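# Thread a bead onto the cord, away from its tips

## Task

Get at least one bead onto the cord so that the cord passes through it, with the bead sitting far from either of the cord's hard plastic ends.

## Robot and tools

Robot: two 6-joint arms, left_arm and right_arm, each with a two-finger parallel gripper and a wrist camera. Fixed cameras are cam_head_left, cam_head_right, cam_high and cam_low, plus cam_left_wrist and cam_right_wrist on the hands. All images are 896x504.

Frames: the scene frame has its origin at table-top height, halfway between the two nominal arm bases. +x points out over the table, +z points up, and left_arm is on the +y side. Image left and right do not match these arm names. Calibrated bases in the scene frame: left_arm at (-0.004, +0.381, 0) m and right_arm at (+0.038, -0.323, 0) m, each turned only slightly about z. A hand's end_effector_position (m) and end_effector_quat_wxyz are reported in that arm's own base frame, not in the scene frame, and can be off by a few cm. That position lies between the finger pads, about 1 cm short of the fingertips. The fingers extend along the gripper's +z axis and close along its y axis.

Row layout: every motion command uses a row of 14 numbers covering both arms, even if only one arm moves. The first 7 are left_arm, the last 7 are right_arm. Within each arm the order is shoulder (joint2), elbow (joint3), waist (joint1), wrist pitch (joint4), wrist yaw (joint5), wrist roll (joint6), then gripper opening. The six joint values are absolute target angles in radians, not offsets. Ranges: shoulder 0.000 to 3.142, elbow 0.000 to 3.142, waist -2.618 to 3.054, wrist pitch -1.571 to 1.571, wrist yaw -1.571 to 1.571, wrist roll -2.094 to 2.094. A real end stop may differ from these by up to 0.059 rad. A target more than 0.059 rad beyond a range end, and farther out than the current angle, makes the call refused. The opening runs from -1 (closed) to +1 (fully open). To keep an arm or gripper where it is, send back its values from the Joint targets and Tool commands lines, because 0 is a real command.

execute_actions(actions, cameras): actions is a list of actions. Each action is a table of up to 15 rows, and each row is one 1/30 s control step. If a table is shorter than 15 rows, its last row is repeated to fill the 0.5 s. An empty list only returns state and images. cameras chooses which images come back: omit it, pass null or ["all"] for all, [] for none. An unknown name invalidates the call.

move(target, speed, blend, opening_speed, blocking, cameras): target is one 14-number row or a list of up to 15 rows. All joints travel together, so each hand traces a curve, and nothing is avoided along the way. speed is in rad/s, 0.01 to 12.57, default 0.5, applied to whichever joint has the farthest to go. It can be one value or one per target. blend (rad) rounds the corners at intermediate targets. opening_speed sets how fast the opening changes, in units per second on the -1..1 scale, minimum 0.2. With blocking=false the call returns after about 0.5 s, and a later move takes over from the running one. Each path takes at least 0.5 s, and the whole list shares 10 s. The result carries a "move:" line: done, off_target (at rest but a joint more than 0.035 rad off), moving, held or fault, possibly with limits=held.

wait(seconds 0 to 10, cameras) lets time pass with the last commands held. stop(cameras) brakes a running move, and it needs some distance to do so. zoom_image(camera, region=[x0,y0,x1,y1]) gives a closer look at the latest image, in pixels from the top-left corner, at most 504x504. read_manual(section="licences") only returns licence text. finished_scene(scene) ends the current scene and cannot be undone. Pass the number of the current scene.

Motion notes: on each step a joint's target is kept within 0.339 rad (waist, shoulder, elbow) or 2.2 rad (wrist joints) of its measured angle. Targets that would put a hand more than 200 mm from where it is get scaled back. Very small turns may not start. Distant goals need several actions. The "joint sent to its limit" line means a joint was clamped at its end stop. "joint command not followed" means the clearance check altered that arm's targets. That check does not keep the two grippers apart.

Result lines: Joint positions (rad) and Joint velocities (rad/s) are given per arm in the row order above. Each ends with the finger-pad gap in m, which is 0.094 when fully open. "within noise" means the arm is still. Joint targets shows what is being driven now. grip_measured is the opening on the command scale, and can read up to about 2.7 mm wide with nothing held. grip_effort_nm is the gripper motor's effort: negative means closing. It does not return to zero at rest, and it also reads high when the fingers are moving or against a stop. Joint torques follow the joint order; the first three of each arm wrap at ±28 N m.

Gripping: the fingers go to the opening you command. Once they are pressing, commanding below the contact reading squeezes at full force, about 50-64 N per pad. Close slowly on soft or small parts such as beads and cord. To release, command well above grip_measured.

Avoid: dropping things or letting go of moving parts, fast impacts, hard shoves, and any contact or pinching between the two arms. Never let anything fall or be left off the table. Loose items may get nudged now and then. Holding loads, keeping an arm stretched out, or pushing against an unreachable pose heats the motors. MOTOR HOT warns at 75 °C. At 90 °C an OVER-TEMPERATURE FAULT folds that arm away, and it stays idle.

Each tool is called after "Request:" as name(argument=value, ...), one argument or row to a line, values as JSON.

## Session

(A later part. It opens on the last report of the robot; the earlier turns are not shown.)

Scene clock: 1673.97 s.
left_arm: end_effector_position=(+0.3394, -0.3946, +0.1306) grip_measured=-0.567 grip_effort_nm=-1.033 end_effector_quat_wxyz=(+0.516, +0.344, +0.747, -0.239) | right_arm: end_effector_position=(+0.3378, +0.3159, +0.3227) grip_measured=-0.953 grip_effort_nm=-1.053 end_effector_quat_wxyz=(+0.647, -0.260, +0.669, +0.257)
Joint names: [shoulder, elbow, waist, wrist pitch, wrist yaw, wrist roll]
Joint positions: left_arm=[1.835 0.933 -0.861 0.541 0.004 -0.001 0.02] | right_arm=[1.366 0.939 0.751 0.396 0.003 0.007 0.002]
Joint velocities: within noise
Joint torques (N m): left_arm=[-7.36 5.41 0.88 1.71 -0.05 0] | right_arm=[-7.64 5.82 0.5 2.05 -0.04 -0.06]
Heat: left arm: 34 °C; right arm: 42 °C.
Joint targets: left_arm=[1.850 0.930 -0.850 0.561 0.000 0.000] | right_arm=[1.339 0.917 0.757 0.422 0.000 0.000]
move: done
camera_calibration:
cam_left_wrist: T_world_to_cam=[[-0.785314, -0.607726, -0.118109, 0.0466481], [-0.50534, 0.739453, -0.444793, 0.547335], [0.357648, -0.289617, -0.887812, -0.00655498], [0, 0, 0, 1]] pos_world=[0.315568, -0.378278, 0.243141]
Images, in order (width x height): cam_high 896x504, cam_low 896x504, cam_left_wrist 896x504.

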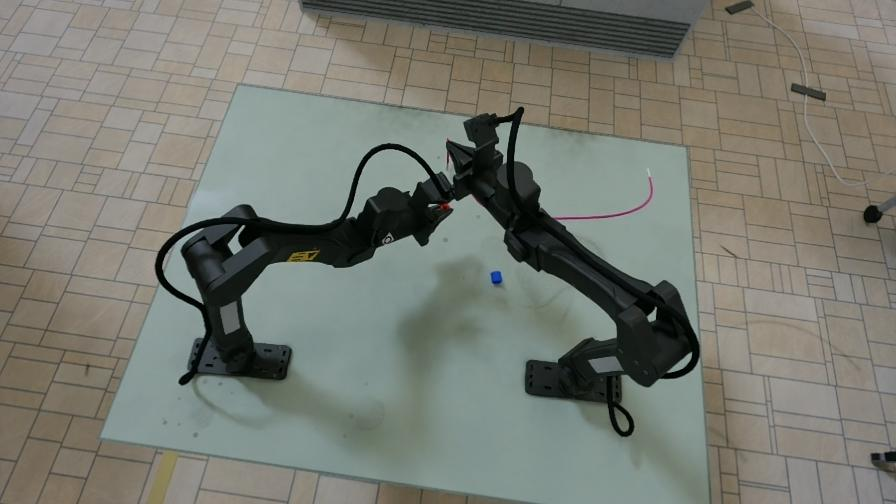

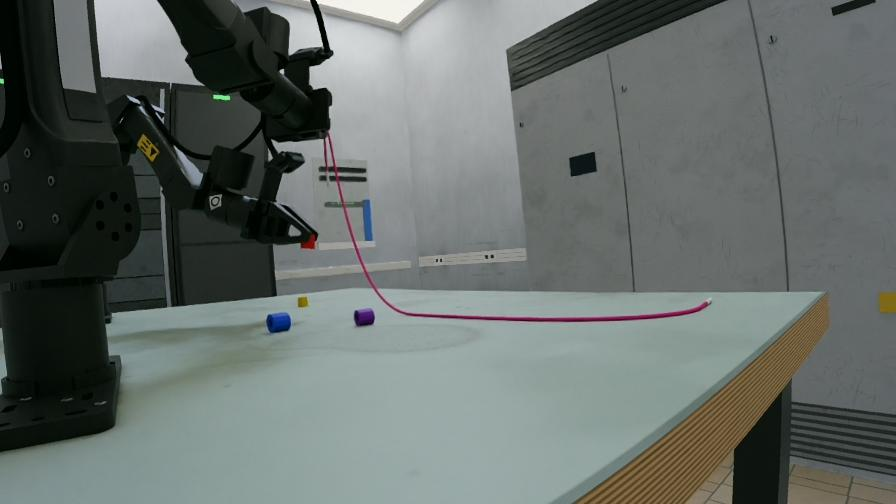

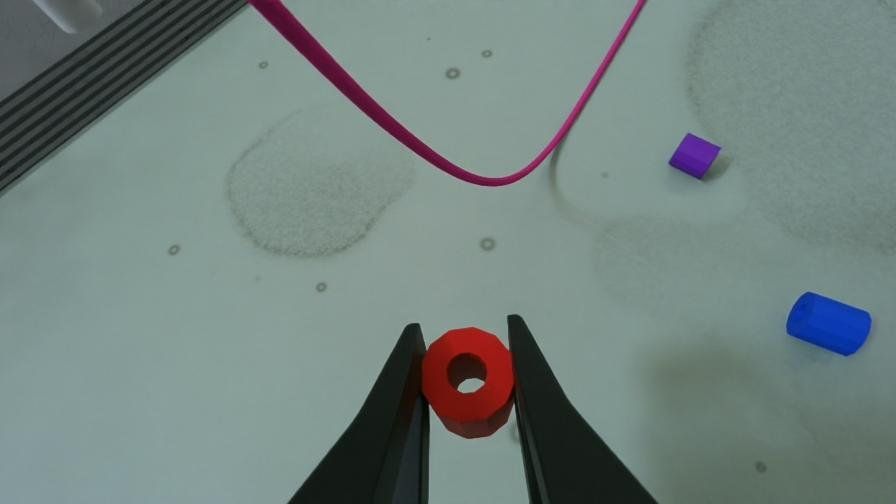

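Request:
zoom_image(
  camera="cam_high",
  region=[400, 110, 520, 240],
)

Request:
zoom_image(
  camera="cam_low",
  region=[240, 100, 400, 260],
)

Request:
execute_actions(
  actions=[],
  cameras=["cam_head_left", "cam_head_right", "cam_right_wrist"],
)

Request:
zoom_image(
  camera="cam_head_left",
  region=[360, 150, 460, 260],
)

Request:
zoom_image(
  camera="cam_head_right",
  region=[360, 150, 460, 260],
)

Scaled by 3.877 from the camera's 896x504 image, which has a finer 1280x720 frame.

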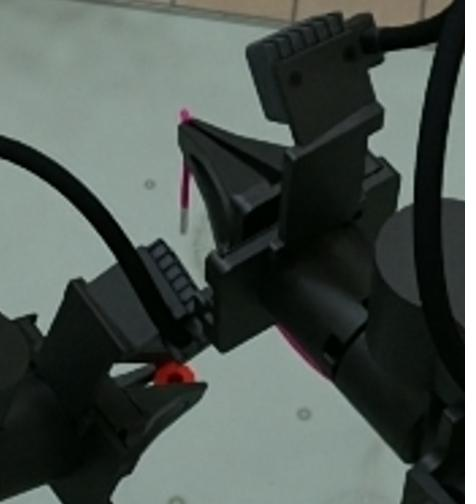

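Scaled by 3.150 from the camera's 896x504 image, which has a finer 1280x720 frame.

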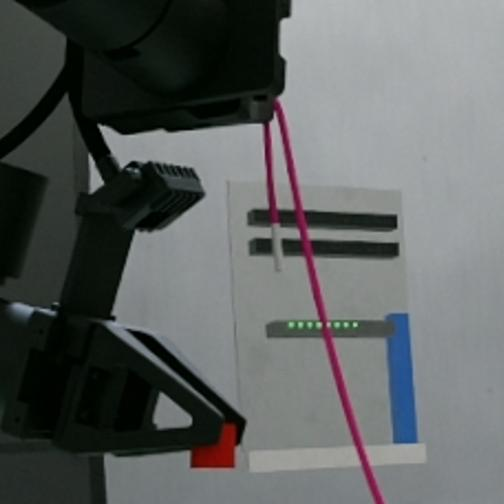

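Scene clock: 1690.97 s.
left_arm: end_effector_position=(+0.3394, -0.3946, +0.1306) grip_measured=-0.567 grip_effort_nm=-1.028 end_effector_quat_wxyz=(+0.516, +0.344, +0.747, -0.239) | right_arm: end_effector_position=(+0.3378, +0.3159, +0.3227) grip_measured=-0.953 grip_effort_nm=-1.053 end_effector_quat_wxyz=(+0.647, -0.260, +0.669, +0.257)
Joint names: [shoulder, elbow, waist, wrist pitch, wrist yaw, wrist roll]
Joint positions: left_arm=[1.835 0.933 -0.861 0.541 0.004 -0.001 0.02] | right_arm=[1.366 0.939 0.751 0.396 0.003 0.007 0.002]
Joint velocities: within noise
Joint torques (N m): left_arm=[-7.36 5.39 0.88 1.72 -0.05 0] | right_arm=[-7.61 5.86 0.54 2.06 -0.05 -0.07]
Heat: left arm: 35 °C; right arm: 41 °C.
Joint targets: left_arm=[1.850 0.930 -0.850 0.561 0.000 0.000] | right_arm=[1.339 0.917 0.757 0.422 0.000 0.000]
Tool commands: left_gripper/opening=-0.75 right_gripper/opening=-1.0
camera_calibration:
cam_right_wrist: T_world_to_cam=[[0.673609, -0.731244, -0.107393, 0.0400143], [-0.565821, -0.416737, -0.711461, 0.577611], [0.475497, 0.540012, -0.694471, 0.00874407], [0, 0, 0, 1]] pos_world=[0.295713, 0.26525, 0.421318]
Images, in order (width x height): cam_head_left 896x504, cam_head_right 896x504, cam_right_wrist 896x504.

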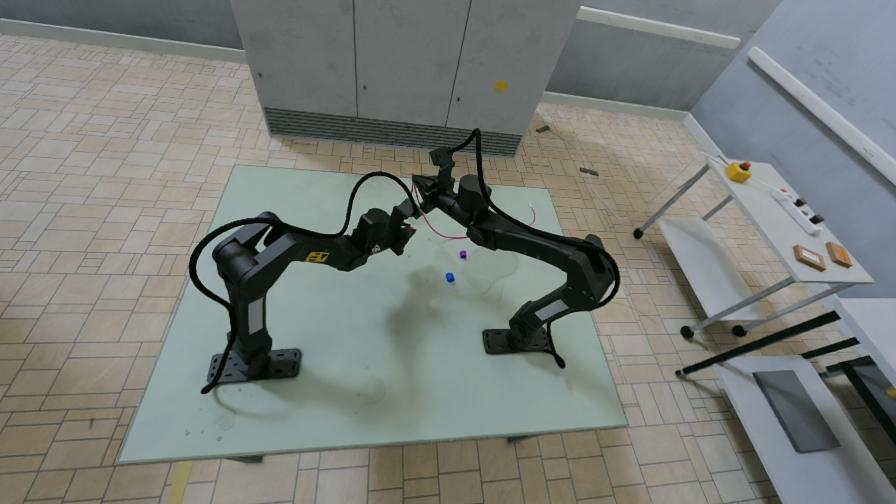

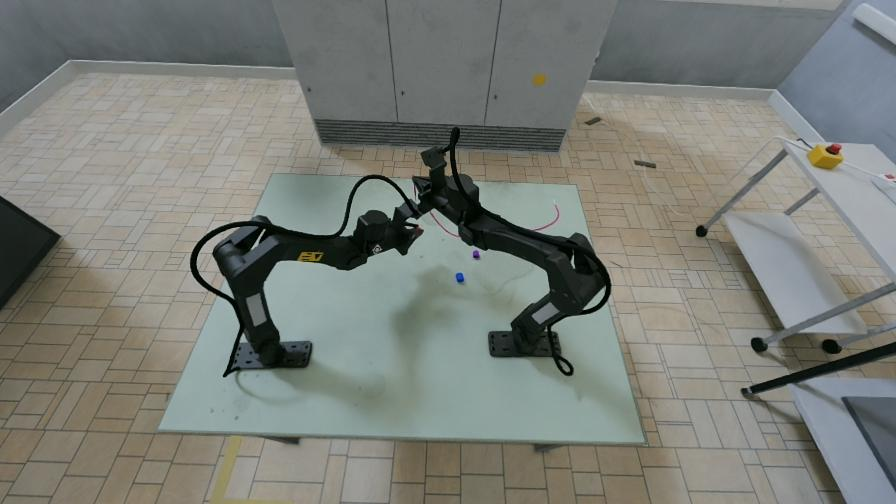

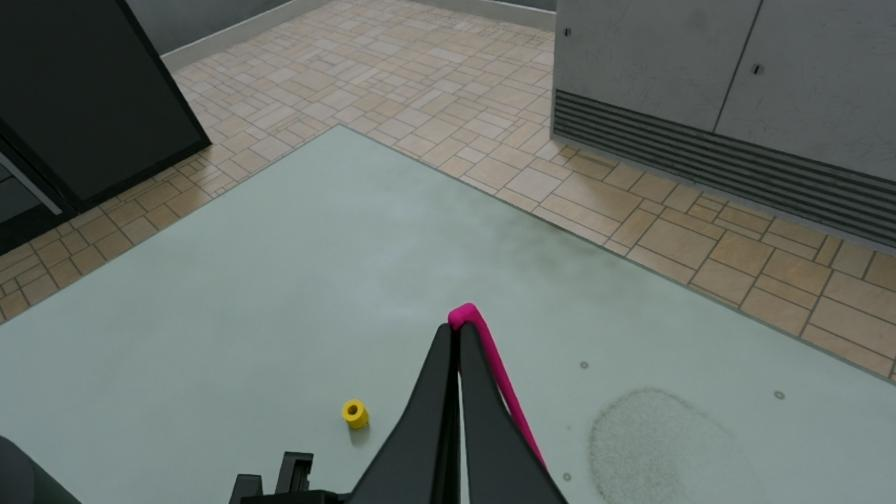

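Scaled by 4.582 from the camera's 896x504 image, which has a finer 1280x720 frame.

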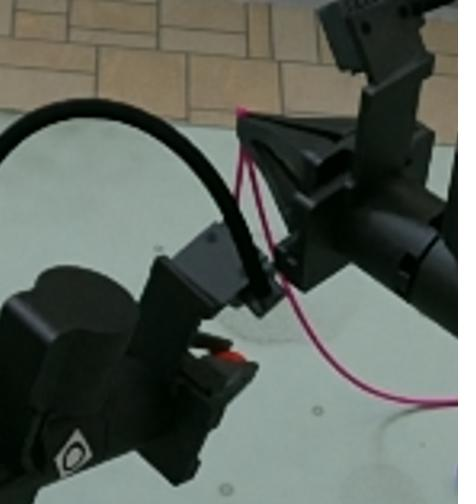

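Scaled by 4.582 from the camera's 896x504 image, which has a finer 1280x720 frame.

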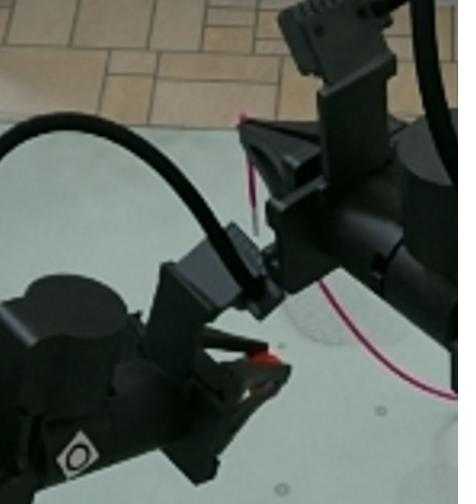

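Request:
move(
  target=[
    [1.613, 0.672, -1.029, 0.718, 0.0, 0.0, -0.75, 1.339, 0.917, 0.757, 0.4225, 0.0, 0.0, -1.0],
    [1.613, 0.672, -1.029, 0.718, 0.0, 0.0, -0.75, 0.880, 0.700, 0.957, 0.160, 0.0, 0.0, -1.0],
  ],
  speed=0.4,
)

Request:
zoom_image(
  camera="cam_high",
  region=[380, 120, 540, 260],
)

Request:
zoom_image(
  camera="cam_low",
  region=[160, 100, 340, 260],
)

Scene clock: 1816.40 s.
left_arm: end_effector_position=(+0.2430, -0.3981, +0.1425) grip_measured=-0.567 grip_effort_nm=-1.033 end_effector_quat_wxyz=(+0.521, +0.393, +0.699, -0.294) | right_arm: end_effector_position=(+0.2062, +0.2892, +0.3372) grip_measured=-0.953 grip_effort_nm=-1.053 end_effector_quat_wxyz=(+0.623, -0.323, +0.636, +0.322)
Joint names: [shoulder, elbow, waist, wrist pitch, wrist yaw, wrist roll]
Joint positions: left_arm=[1.648 0.677 -1.024 0.683 0.003 -0.001 0.02] | right_arm=[0.895 0.722 0.95 0.155 0.002 0.007 0.002]
Joint velocities: within noise
Joint torques (N m): left_arm=[-9.74 5.08 -0.4 1.87 -0.05 0] | right_arm=[-2.77 5.94 0.59 1.84 -0.04 -0.06]
Heat: left arm: 35 °C; right arm: 41 °C.
Joint targets: left_arm=[1.613 0.672 -1.029 0.718 0.000 0.000] | right_arm=[0.880 0.700 0.957 0.160 0.000 0.000]
move: done
camera_calibration:
cam_left_wrist: T_world_to_cam=[[-0.868442, -0.480595, -0.121809, 0.0414551], [-0.361662, 0.782133, -0.507413, 0.497392], [0.339131, -0.396605, -0.85305, -0.0056321], [0, 0, 0, 1]] pos_world=[0.217799, -0.371337, 0.252628]
cam_right_wrist: T_world_to_cam=[[0.805971, -0.582119, -0.107464, 0.0402911], [-0.466636, -0.513085, -0.720412, 0.512714], [0.364228, 0.630778, -0.68517, 0.0894426], [0, 0, 0, 1]] pos_world=[0.1742, 0.230101, 0.434978]

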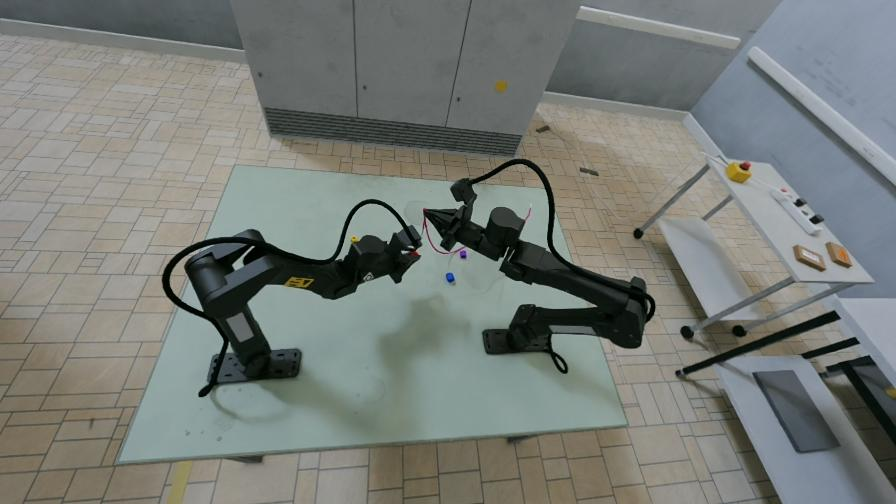

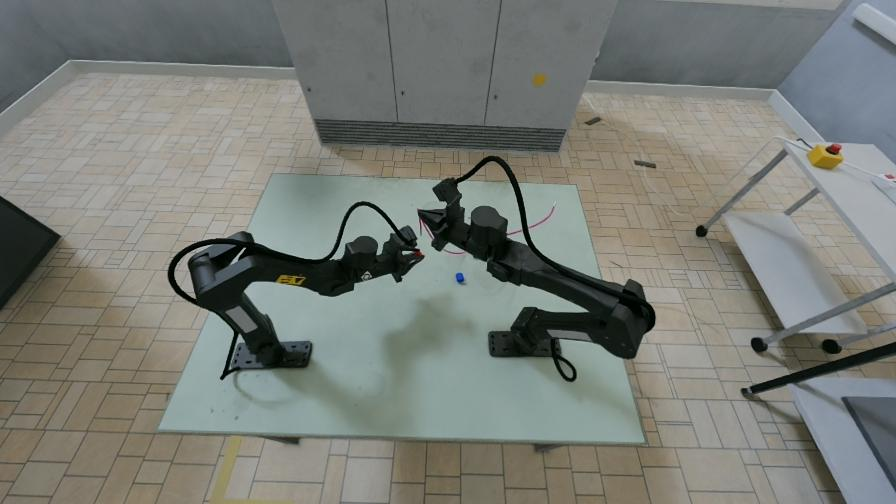

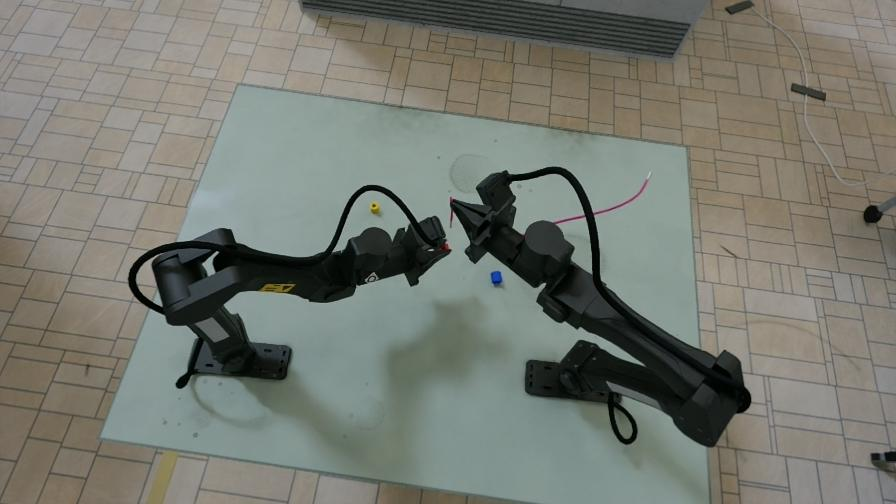

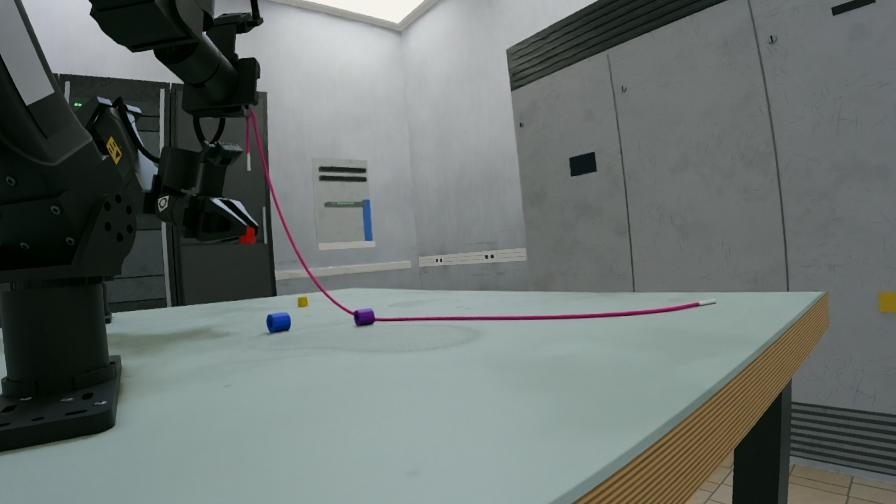

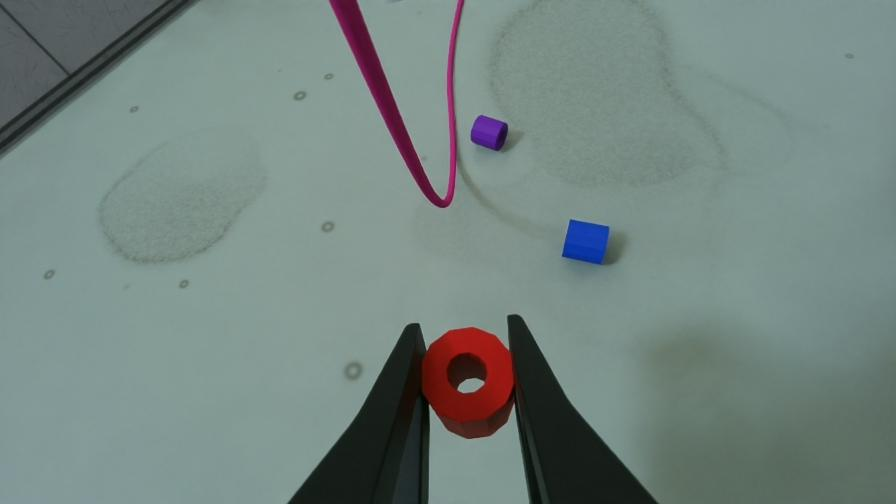

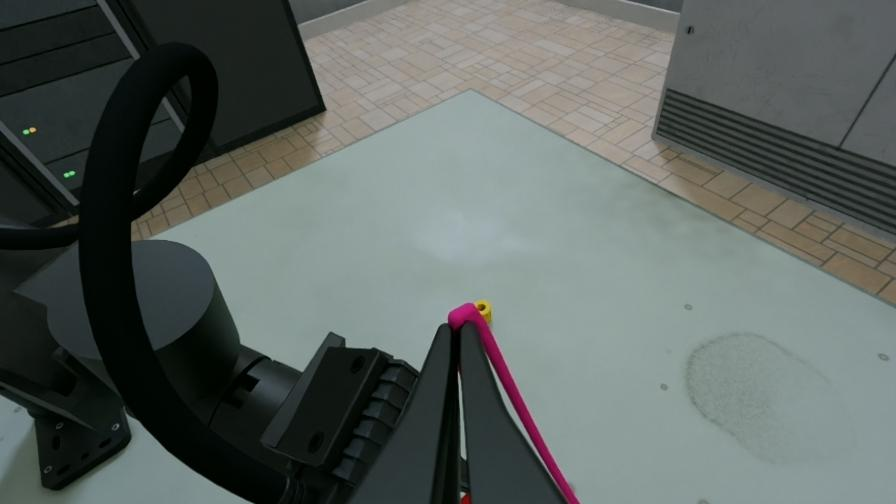

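Scaled by 3.150 from the camera's 896x504 image, which has a finer 1280x720 frame.

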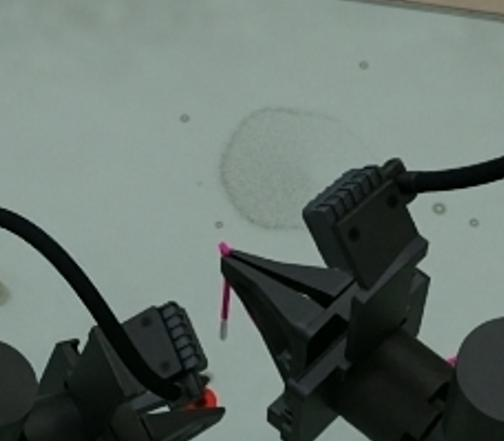

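Scaled by 2.800 from the camera's 896x504 image, which has a finer 1280x720 frame.

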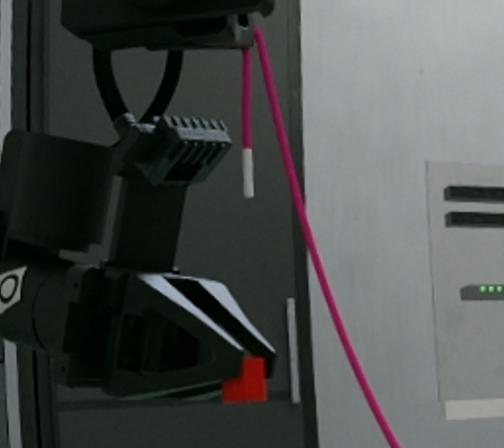

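Request:
move(
  target=[1.613, 0.672, -1.029, 0.718, 0.0, 0.0, -0.75, 0.942, 0.516, 0.960, 0.405, 0.0, 0.0, -1.0],
  speed=0.2,
  cameras=["cam_left_wrist", "cam_low", "cam_high"],
)

Request:
zoom_image(
  camera="cam_high",
  region=[380, 120, 540, 260],
)

Request:
zoom_image(
  camera="cam_low",
  region=[160, 100, 340, 260],
)

Scene clock: 1853.03 s.
left_arm: end_effector_position=(+0.2430, -0.3981, +0.1426) grip_measured=-0.567 grip_effort_nm=-1.033 end_effector_quat_wxyz=(+0.521, +0.393, +0.698, -0.294) | right_arm: end_effector_position=(+0.2099, +0.2944, +0.2802) grip_measured=-0.953 grip_effort_nm=-1.057 end_effector_quat_wxyz=(+0.615, -0.327, +0.643, +0.318)
Joint names: [shoulder, elbow, waist, wrist pitch, wrist yaw, wrist roll]
Joint positions: left_arm=[1.648 0.677 -1.024 0.683 0.003 -0.001 0.02] | right_arm=[0.94 0.535 0.95 0.364 0.002 0.007 0.002]
Joint velocities: within noise
Joint torques (N m): left_arm=[-9.74 5.09 -0.43 1.87 -0.04 0] | right_arm=[-1.63 6.12 0.9 2.22 -0.05 -0.07]
Heat: left arm: 35 °C; right arm: 41 °C.
Joint targets: left_arm=[1.613 0.672 -1.029 0.718 0.000 0.000] | right_arm=[0.942 0.516 0.960 0.405 0.000 0.000]
move: off_target (right_arm); right_arm: the wrist pitch is farthest, 0.041 rad from its target
camera_calibration:
cam_left_wrist: T_world_to_cam=[[-0.868432, -0.480627, -0.121751, 0.0414389], [-0.361585, 0.781958, -0.507738, 0.497443], [0.339237, -0.396912, -0.852865, -0.00573043], [0, 0, 0, 1]] pos_world=[0.217799, -0.371337, 0.252728]
Images, in order (width x height): cam_high 896x504, cam_low 896x504, cam_left_wrist 896x504.

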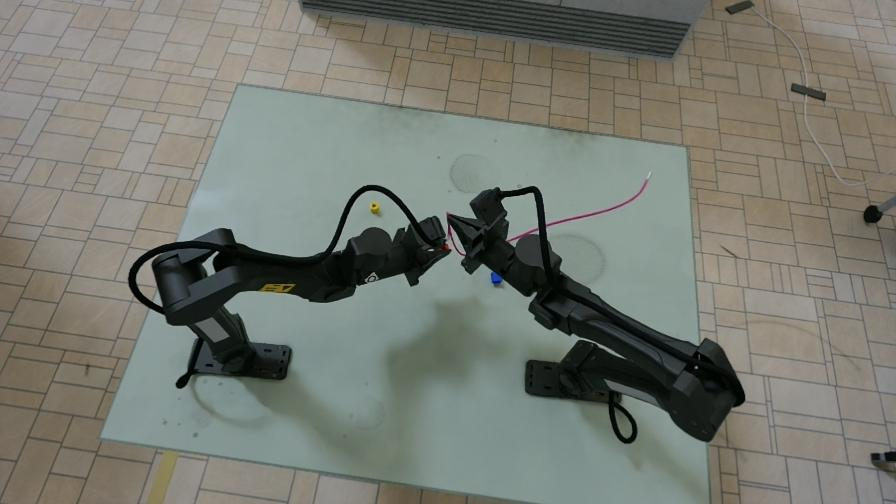

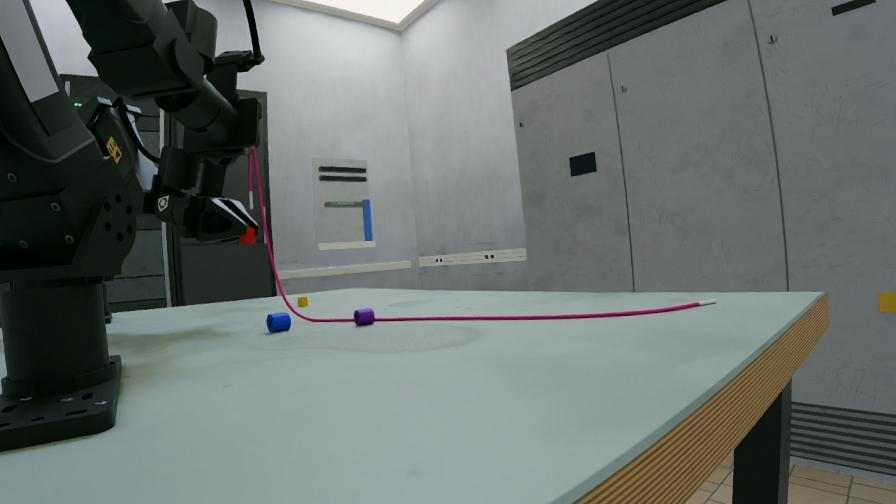

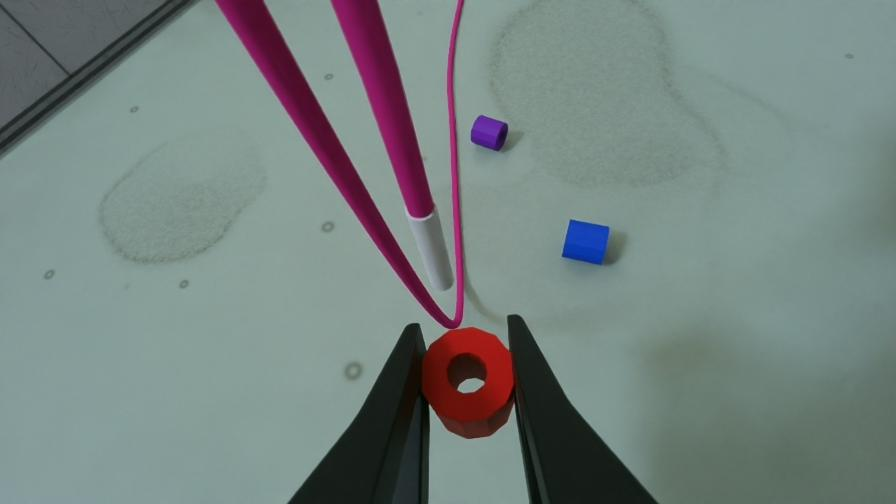

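Scaled by 3.150 from the camera's 896x504 image, which has a finer 1280x720 frame.

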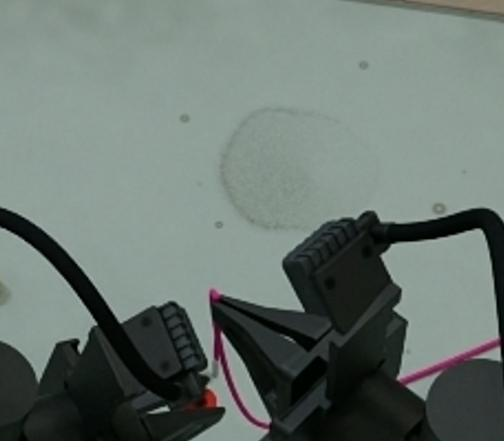

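Scaled by 2.800 from the camera's 896x504 image, which has a finer 1280x720 frame.

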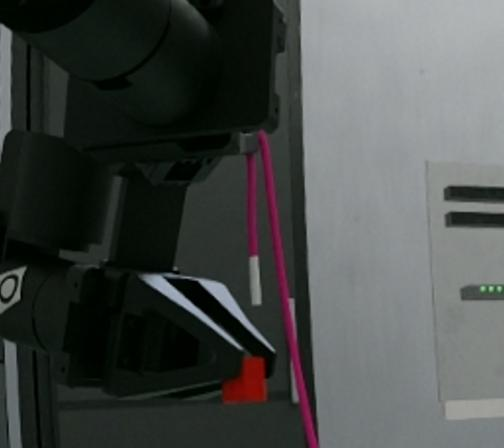

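Request:
zoom_image(
  camera="cam_low",
  region=[225, 180, 275, 250],
)

Request:
zoom_image(
  camera="cam_high",
  region=[425, 200, 475, 260],
)

Request:
zoom_image(
  camera="cam_left_wrist",
  region=[380, 180, 560, 460],
)

Scaled by 7.200 from the camera's 896x504 image, which has a finer 1280x720 frame.

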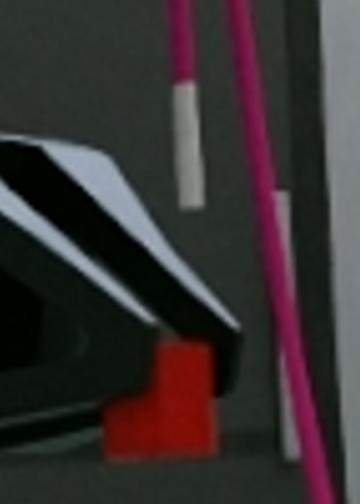

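Scaled by 8.400 from the camera's 896x504 image, which has a finer 1280x720 frame.

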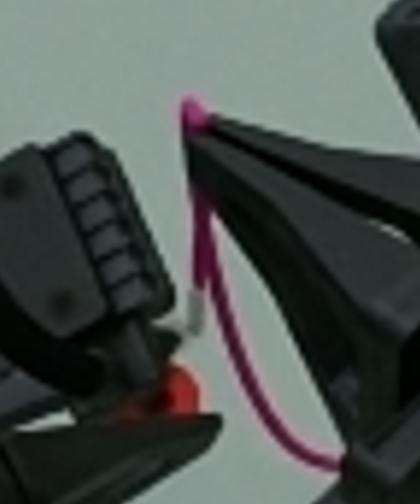

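Scaled by 1.800 from the camera's 896x504 image, which has a finer 1280x720 frame.

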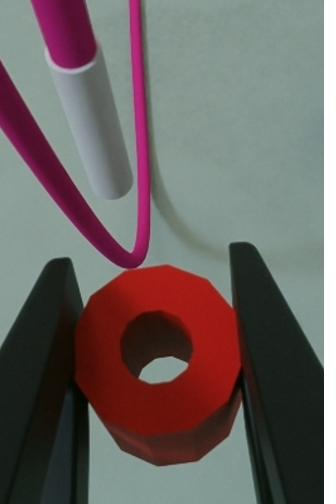

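Request:
move(
  target=[1.613, 0.672, -1.029, 0.718, 0.0, 0.0, -0.75, 0.942, 0.516, 0.979, 0.405, 0.0, 0.0, -1.0],
  speed=0.1,
  cameras=["cam_left_wrist", "cam_low", "cam_high"],
)

Request:
zoom_image(
  camera="cam_low",
  region=[225, 180, 275, 250],
)

Request:
zoom_image(
  camera="cam_left_wrist",
  region=[380, 180, 560, 460],
)

Scene clock: 1896.90 s.
left_arm: end_effector_position=(+0.2430, -0.3981, +0.1426) grip_measured=-0.567 grip_effort_nm=-1.028 end_effector_quat_wxyz=(+0.521, +0.393, +0.698, -0.294) | right_arm: end_effector_position=(+0.2038, +0.2986, +0.2804) grip_measured=-0.953 grip_effort_nm=-1.057 end_effector_quat_wxyz=(+0.612, -0.333, +0.639, +0.324)
Joint names: [shoulder, elbow, waist, wrist pitch, wrist yaw, wrist roll]
Joint positions: left_arm=[1.648 0.677 -1.024 0.683 0.003 -0.001 0.02] | right_arm=[0.94 0.535 0.97 0.365 0.002 0.007 0.002]
Joint velocities: within noise
Joint torques (N m): left_arm=[-9.74 5.08 -0.43 1.87 -0.04 0] | right_arm=[-1.72 6.09 0.73 2.21 -0.05 -0.06]
Heat: left arm: 35 °C; right arm: 39 °C.
Joint targets: left_arm=[1.613 0.672 -1.029 0.718 0.000 0.000] | right_arm=[0.942 0.516 0.979 0.405 0.000 0.000]
move: off_target (right_arm); right_arm: the wrist pitch is farthest, 0.040 rad from its target
camera_calibration:
cam_left_wrist: T_world_to_cam=[[-0.868432, -0.480627, -0.121751, 0.0414389], [-0.361585, 0.781958, -0.507738, 0.497443], [0.339237, -0.396912, -0.852865, -0.00573043], [0, 0, 0, 1]] pos_world=[0.217799, -0.371337, 0.252728]
Images, in order (width x height): cam_high 896x504, cam_low 896x504, cam_left_wrist 896x504.

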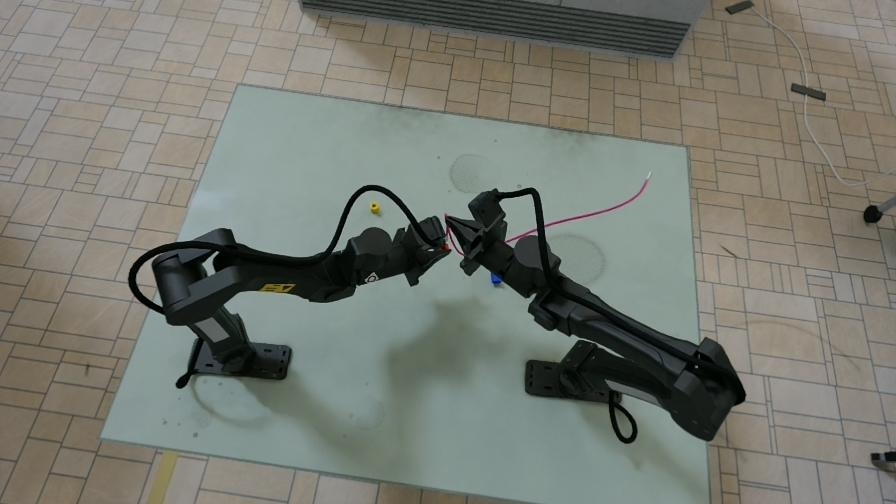

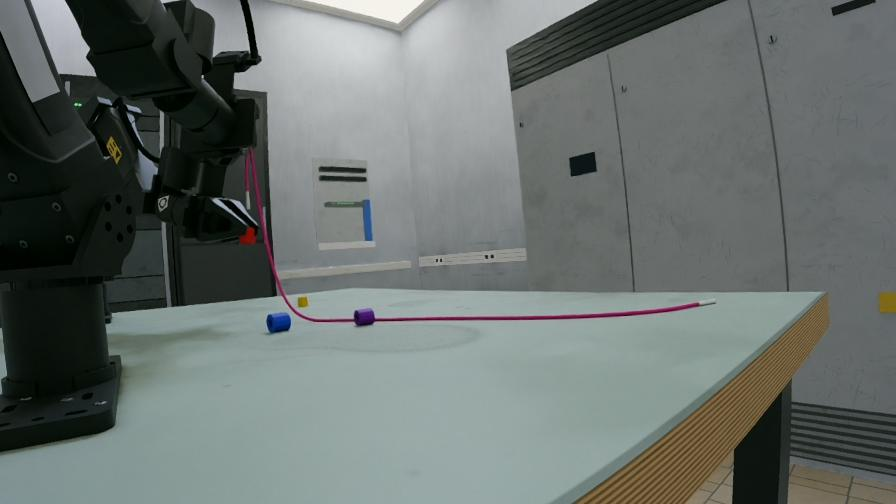

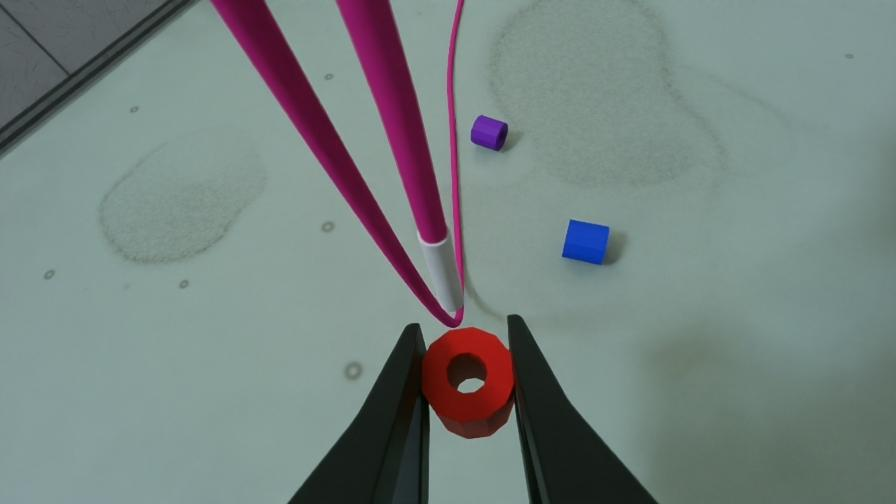

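Scaled by 7.200 from the camera's 896x504 image, which has a finer 1280x720 frame.

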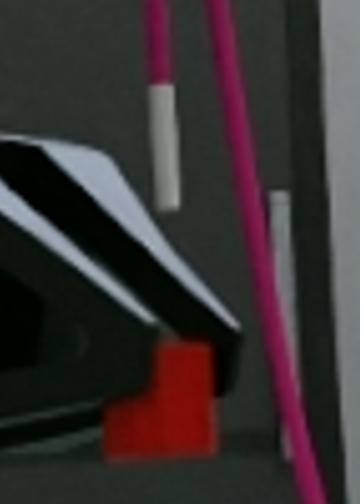

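Scaled by 1.800 from the camera's 896x504 image, which has a finer 1280x720 frame.

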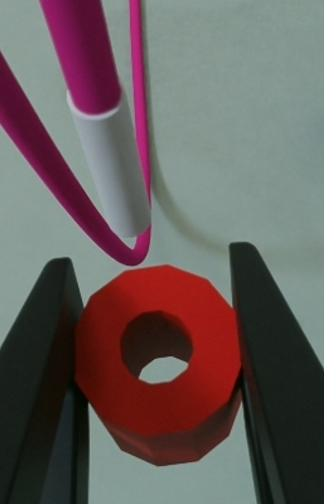

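Request:
zoom_image(
  camera="cam_high",
  region=[425, 200, 475, 260],
)

Request:
execute_actions(
  actions=[],
  cameras=["cam_head_left", "cam_head_right"],
)

Request:
zoom_image(
  camera="cam_head_right",
  region=[390, 190, 450, 270],
)

Request:
zoom_image(
  camera="cam_head_left",
  region=[390, 190, 450, 270],
)

Scaled by 8.400 from the camera's 896x504 image, which has a finer 1280x720 frame.

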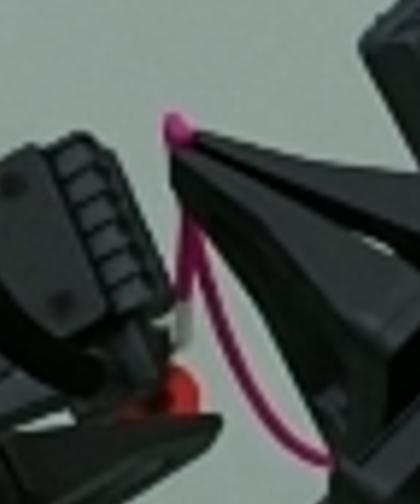

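Scene clock: 1926.23 s.
left_arm: end_effector_position=(+0.2430, -0.3981, +0.1426) grip_measured=-0.567 grip_effort_nm=-1.023 end_effector_quat_wxyz=(+0.521, +0.393, +0.698, -0.294) | right_arm: end_effector_position=(+0.2037, +0.2987, +0.2804) grip_measured=-0.953 grip_effort_nm=-1.053 end_effector_quat_wxyz=(+0.612, -0.333, +0.639, +0.325)
Joint names: [shoulder, elbow, waist, wrist pitch, wrist yaw, wrist roll]
Joint positions: left_arm=[1.648 0.677 -1.024 0.683 0.003 -0.001 0.02] | right_arm=[0.94 0.535 0.971 0.365 0.002 0.007 0.002]
Joint velocities: within noise
Joint torques (N m): left_arm=[-9.74 5.07 -0.43 1.87 -0.04 -0.01] | right_arm=[-1.7 6.12 0.72 2.2 -0.04 -0.05]
Heat: left arm: 36 °C; right arm: 39 °C.
Joint targets: left_arm=[1.613 0.672 -1.029 0.718 0.000 0.000] | right_arm=[0.942 0.516 0.979 0.405 0.000 0.000]
Tool commands: left_gripper/opening=-0.75 right_gripper/opening=-1.0
Images, in order (width x height): cam_head_left 896x504, cam_head_right 896x504.

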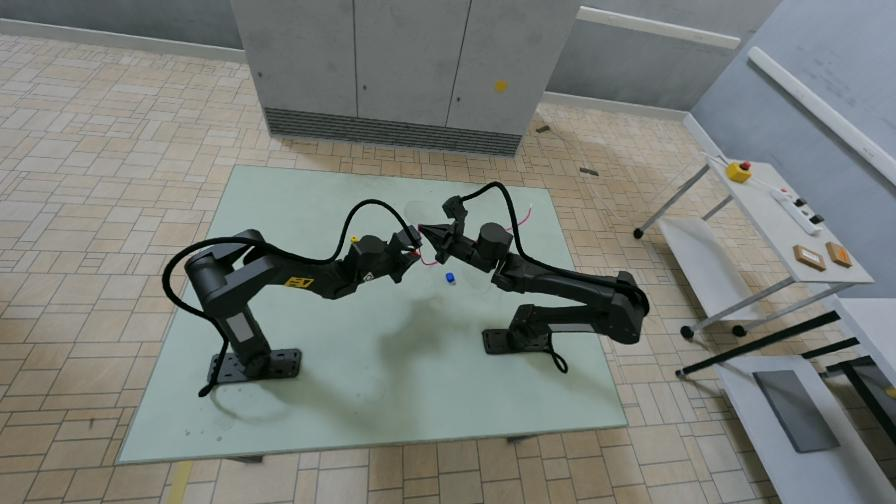

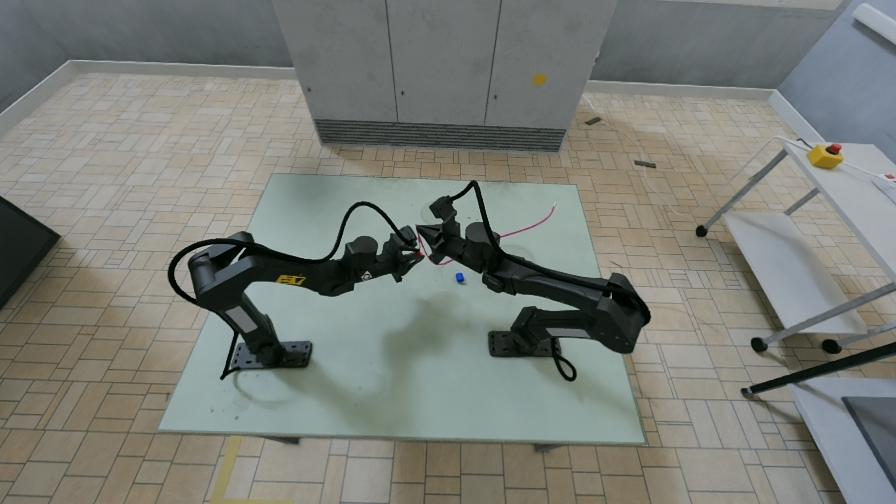

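Scaled by 6.300 from the camera's 896x504 image, which has a finer 1280x720 frame.

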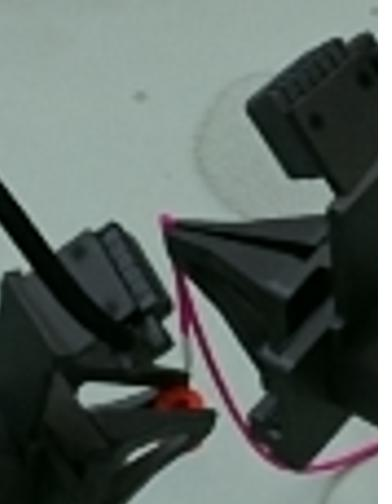

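Scaled by 6.300 from the camera's 896x504 image, which has a finer 1280x720 frame.

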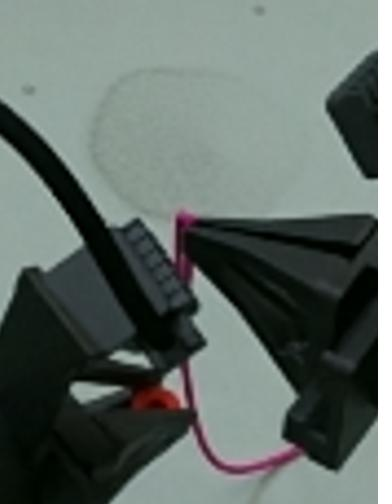

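Request:
move(
  target=[1.613, 0.672, -1.029, 0.718, 0.0, 0.0, -0.75, 0.980, 0.439, 0.987, 0.518, 0.0, 0.0, -1.0],
  speed=0.1,
  cameras=["cam_left_wrist", "cam_low", "cam_high"],
)

Request:
zoom_image(
  camera="cam_low",
  region=[225, 180, 275, 250],
)

Request:
zoom_image(
  camera="cam_left_wrist",
  region=[380, 180, 560, 460],
)

Request:
zoom_image(
  camera="cam_high",
  region=[425, 200, 475, 260],
)

Scene clock: 1956.63 s.
left_arm: end_effector_position=(+0.2430, -0.3981, +0.1426) grip_measured=-0.567 grip_effort_nm=-1.028 end_effector_quat_wxyz=(+0.521, +0.393, +0.698, -0.294) | right_arm: end_effector_position=(+0.2024, +0.3017, +0.2582) grip_measured=-0.953 grip_effort_nm=-1.057 end_effector_quat_wxyz=(+0.611, -0.336, +0.638, +0.327)
Joint names: [shoulder, elbow, waist, wrist pitch, wrist yaw, wrist roll]
Joint positions: left_arm=[1.648 0.677 -1.024 0.683 0.003 -0.001 0.02] | right_arm=[0.977 0.459 0.978 0.477 0.002 0.007 0.002]
Joint velocities: within noise
Joint torques (N m): left_arm=[-9.72 5.08 -0.42 1.87 -0.04 -0.01] | right_arm=[-1.8 5.94 0.8 2.18 -0.03 -0.06]
Heat: left arm: 36 °C; right arm: 39 °C.
Joint targets: left_arm=[1.613 0.672 -1.029 0.718 0.000 0.000] | right_arm=[0.980 0.439 0.987 0.518 0.000 0.000]
move: off_target (right_arm); right_arm: the wrist pitch is farthest, 0.041 rad from its target
camera_calibration:
cam_left_wrist: T_world_to_cam=[[-0.868432, -0.480627, -0.121751, 0.0414389], [-0.361585, 0.781958, -0.507738, 0.497443], [0.339237, -0.396912, -0.852865, -0.00573043], [0, 0, 0, 1]] pos_world=[0.217799, -0.371337, 0.252728]
Images, in order (width x height): cam_high 896x504, cam_low 896x504, cam_left_wrist 896x504.

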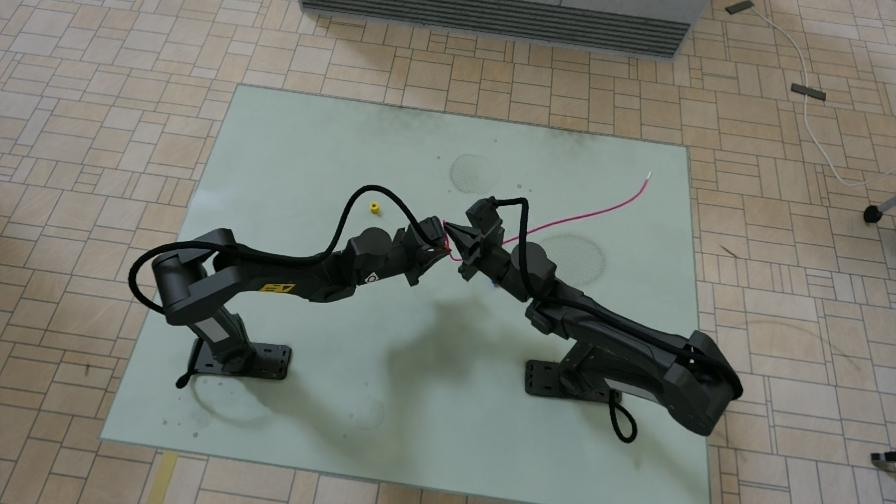

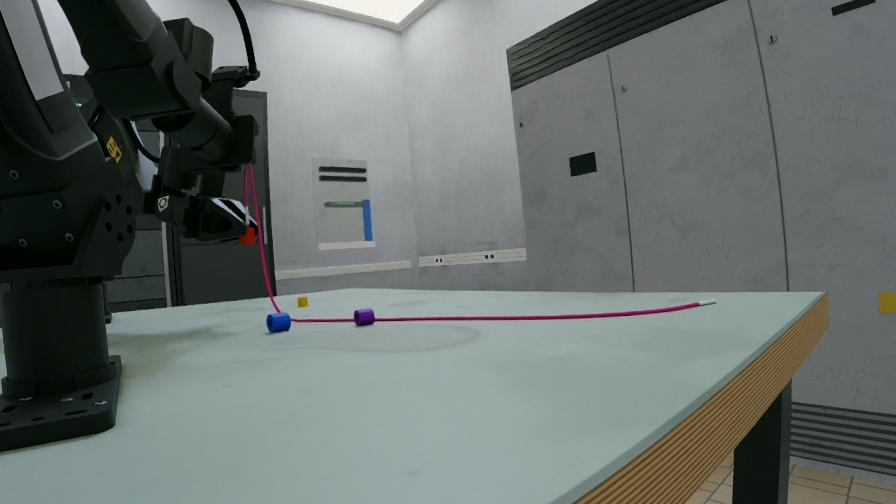

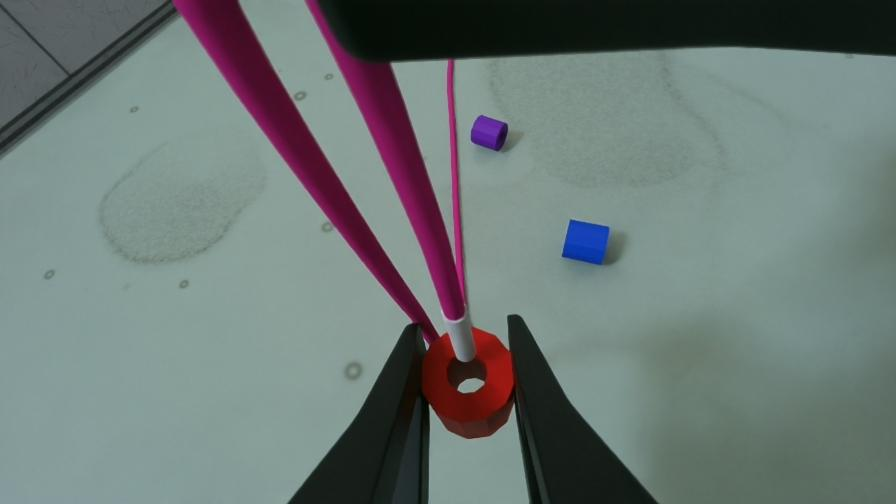

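Scaled by 7.200 from the camera's 896x504 image, which has a finer 1280x720 frame.

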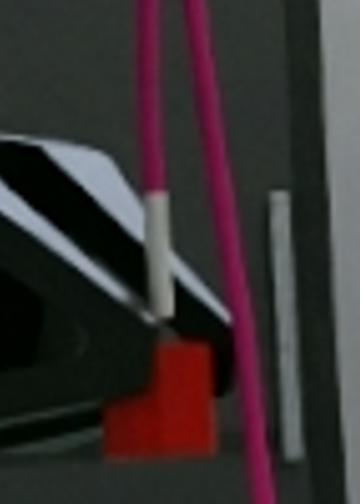

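Scaled by 1.800 from the camera's 896x504 image, which has a finer 1280x720 frame.

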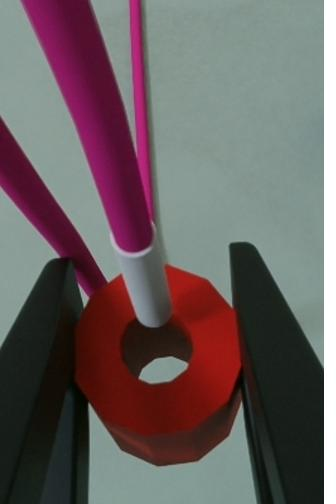

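Scaled by 8.400 from the camera's 896x504 image, which has a finer 1280x720 frame.

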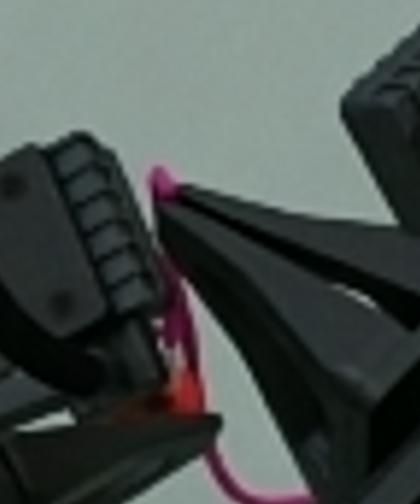

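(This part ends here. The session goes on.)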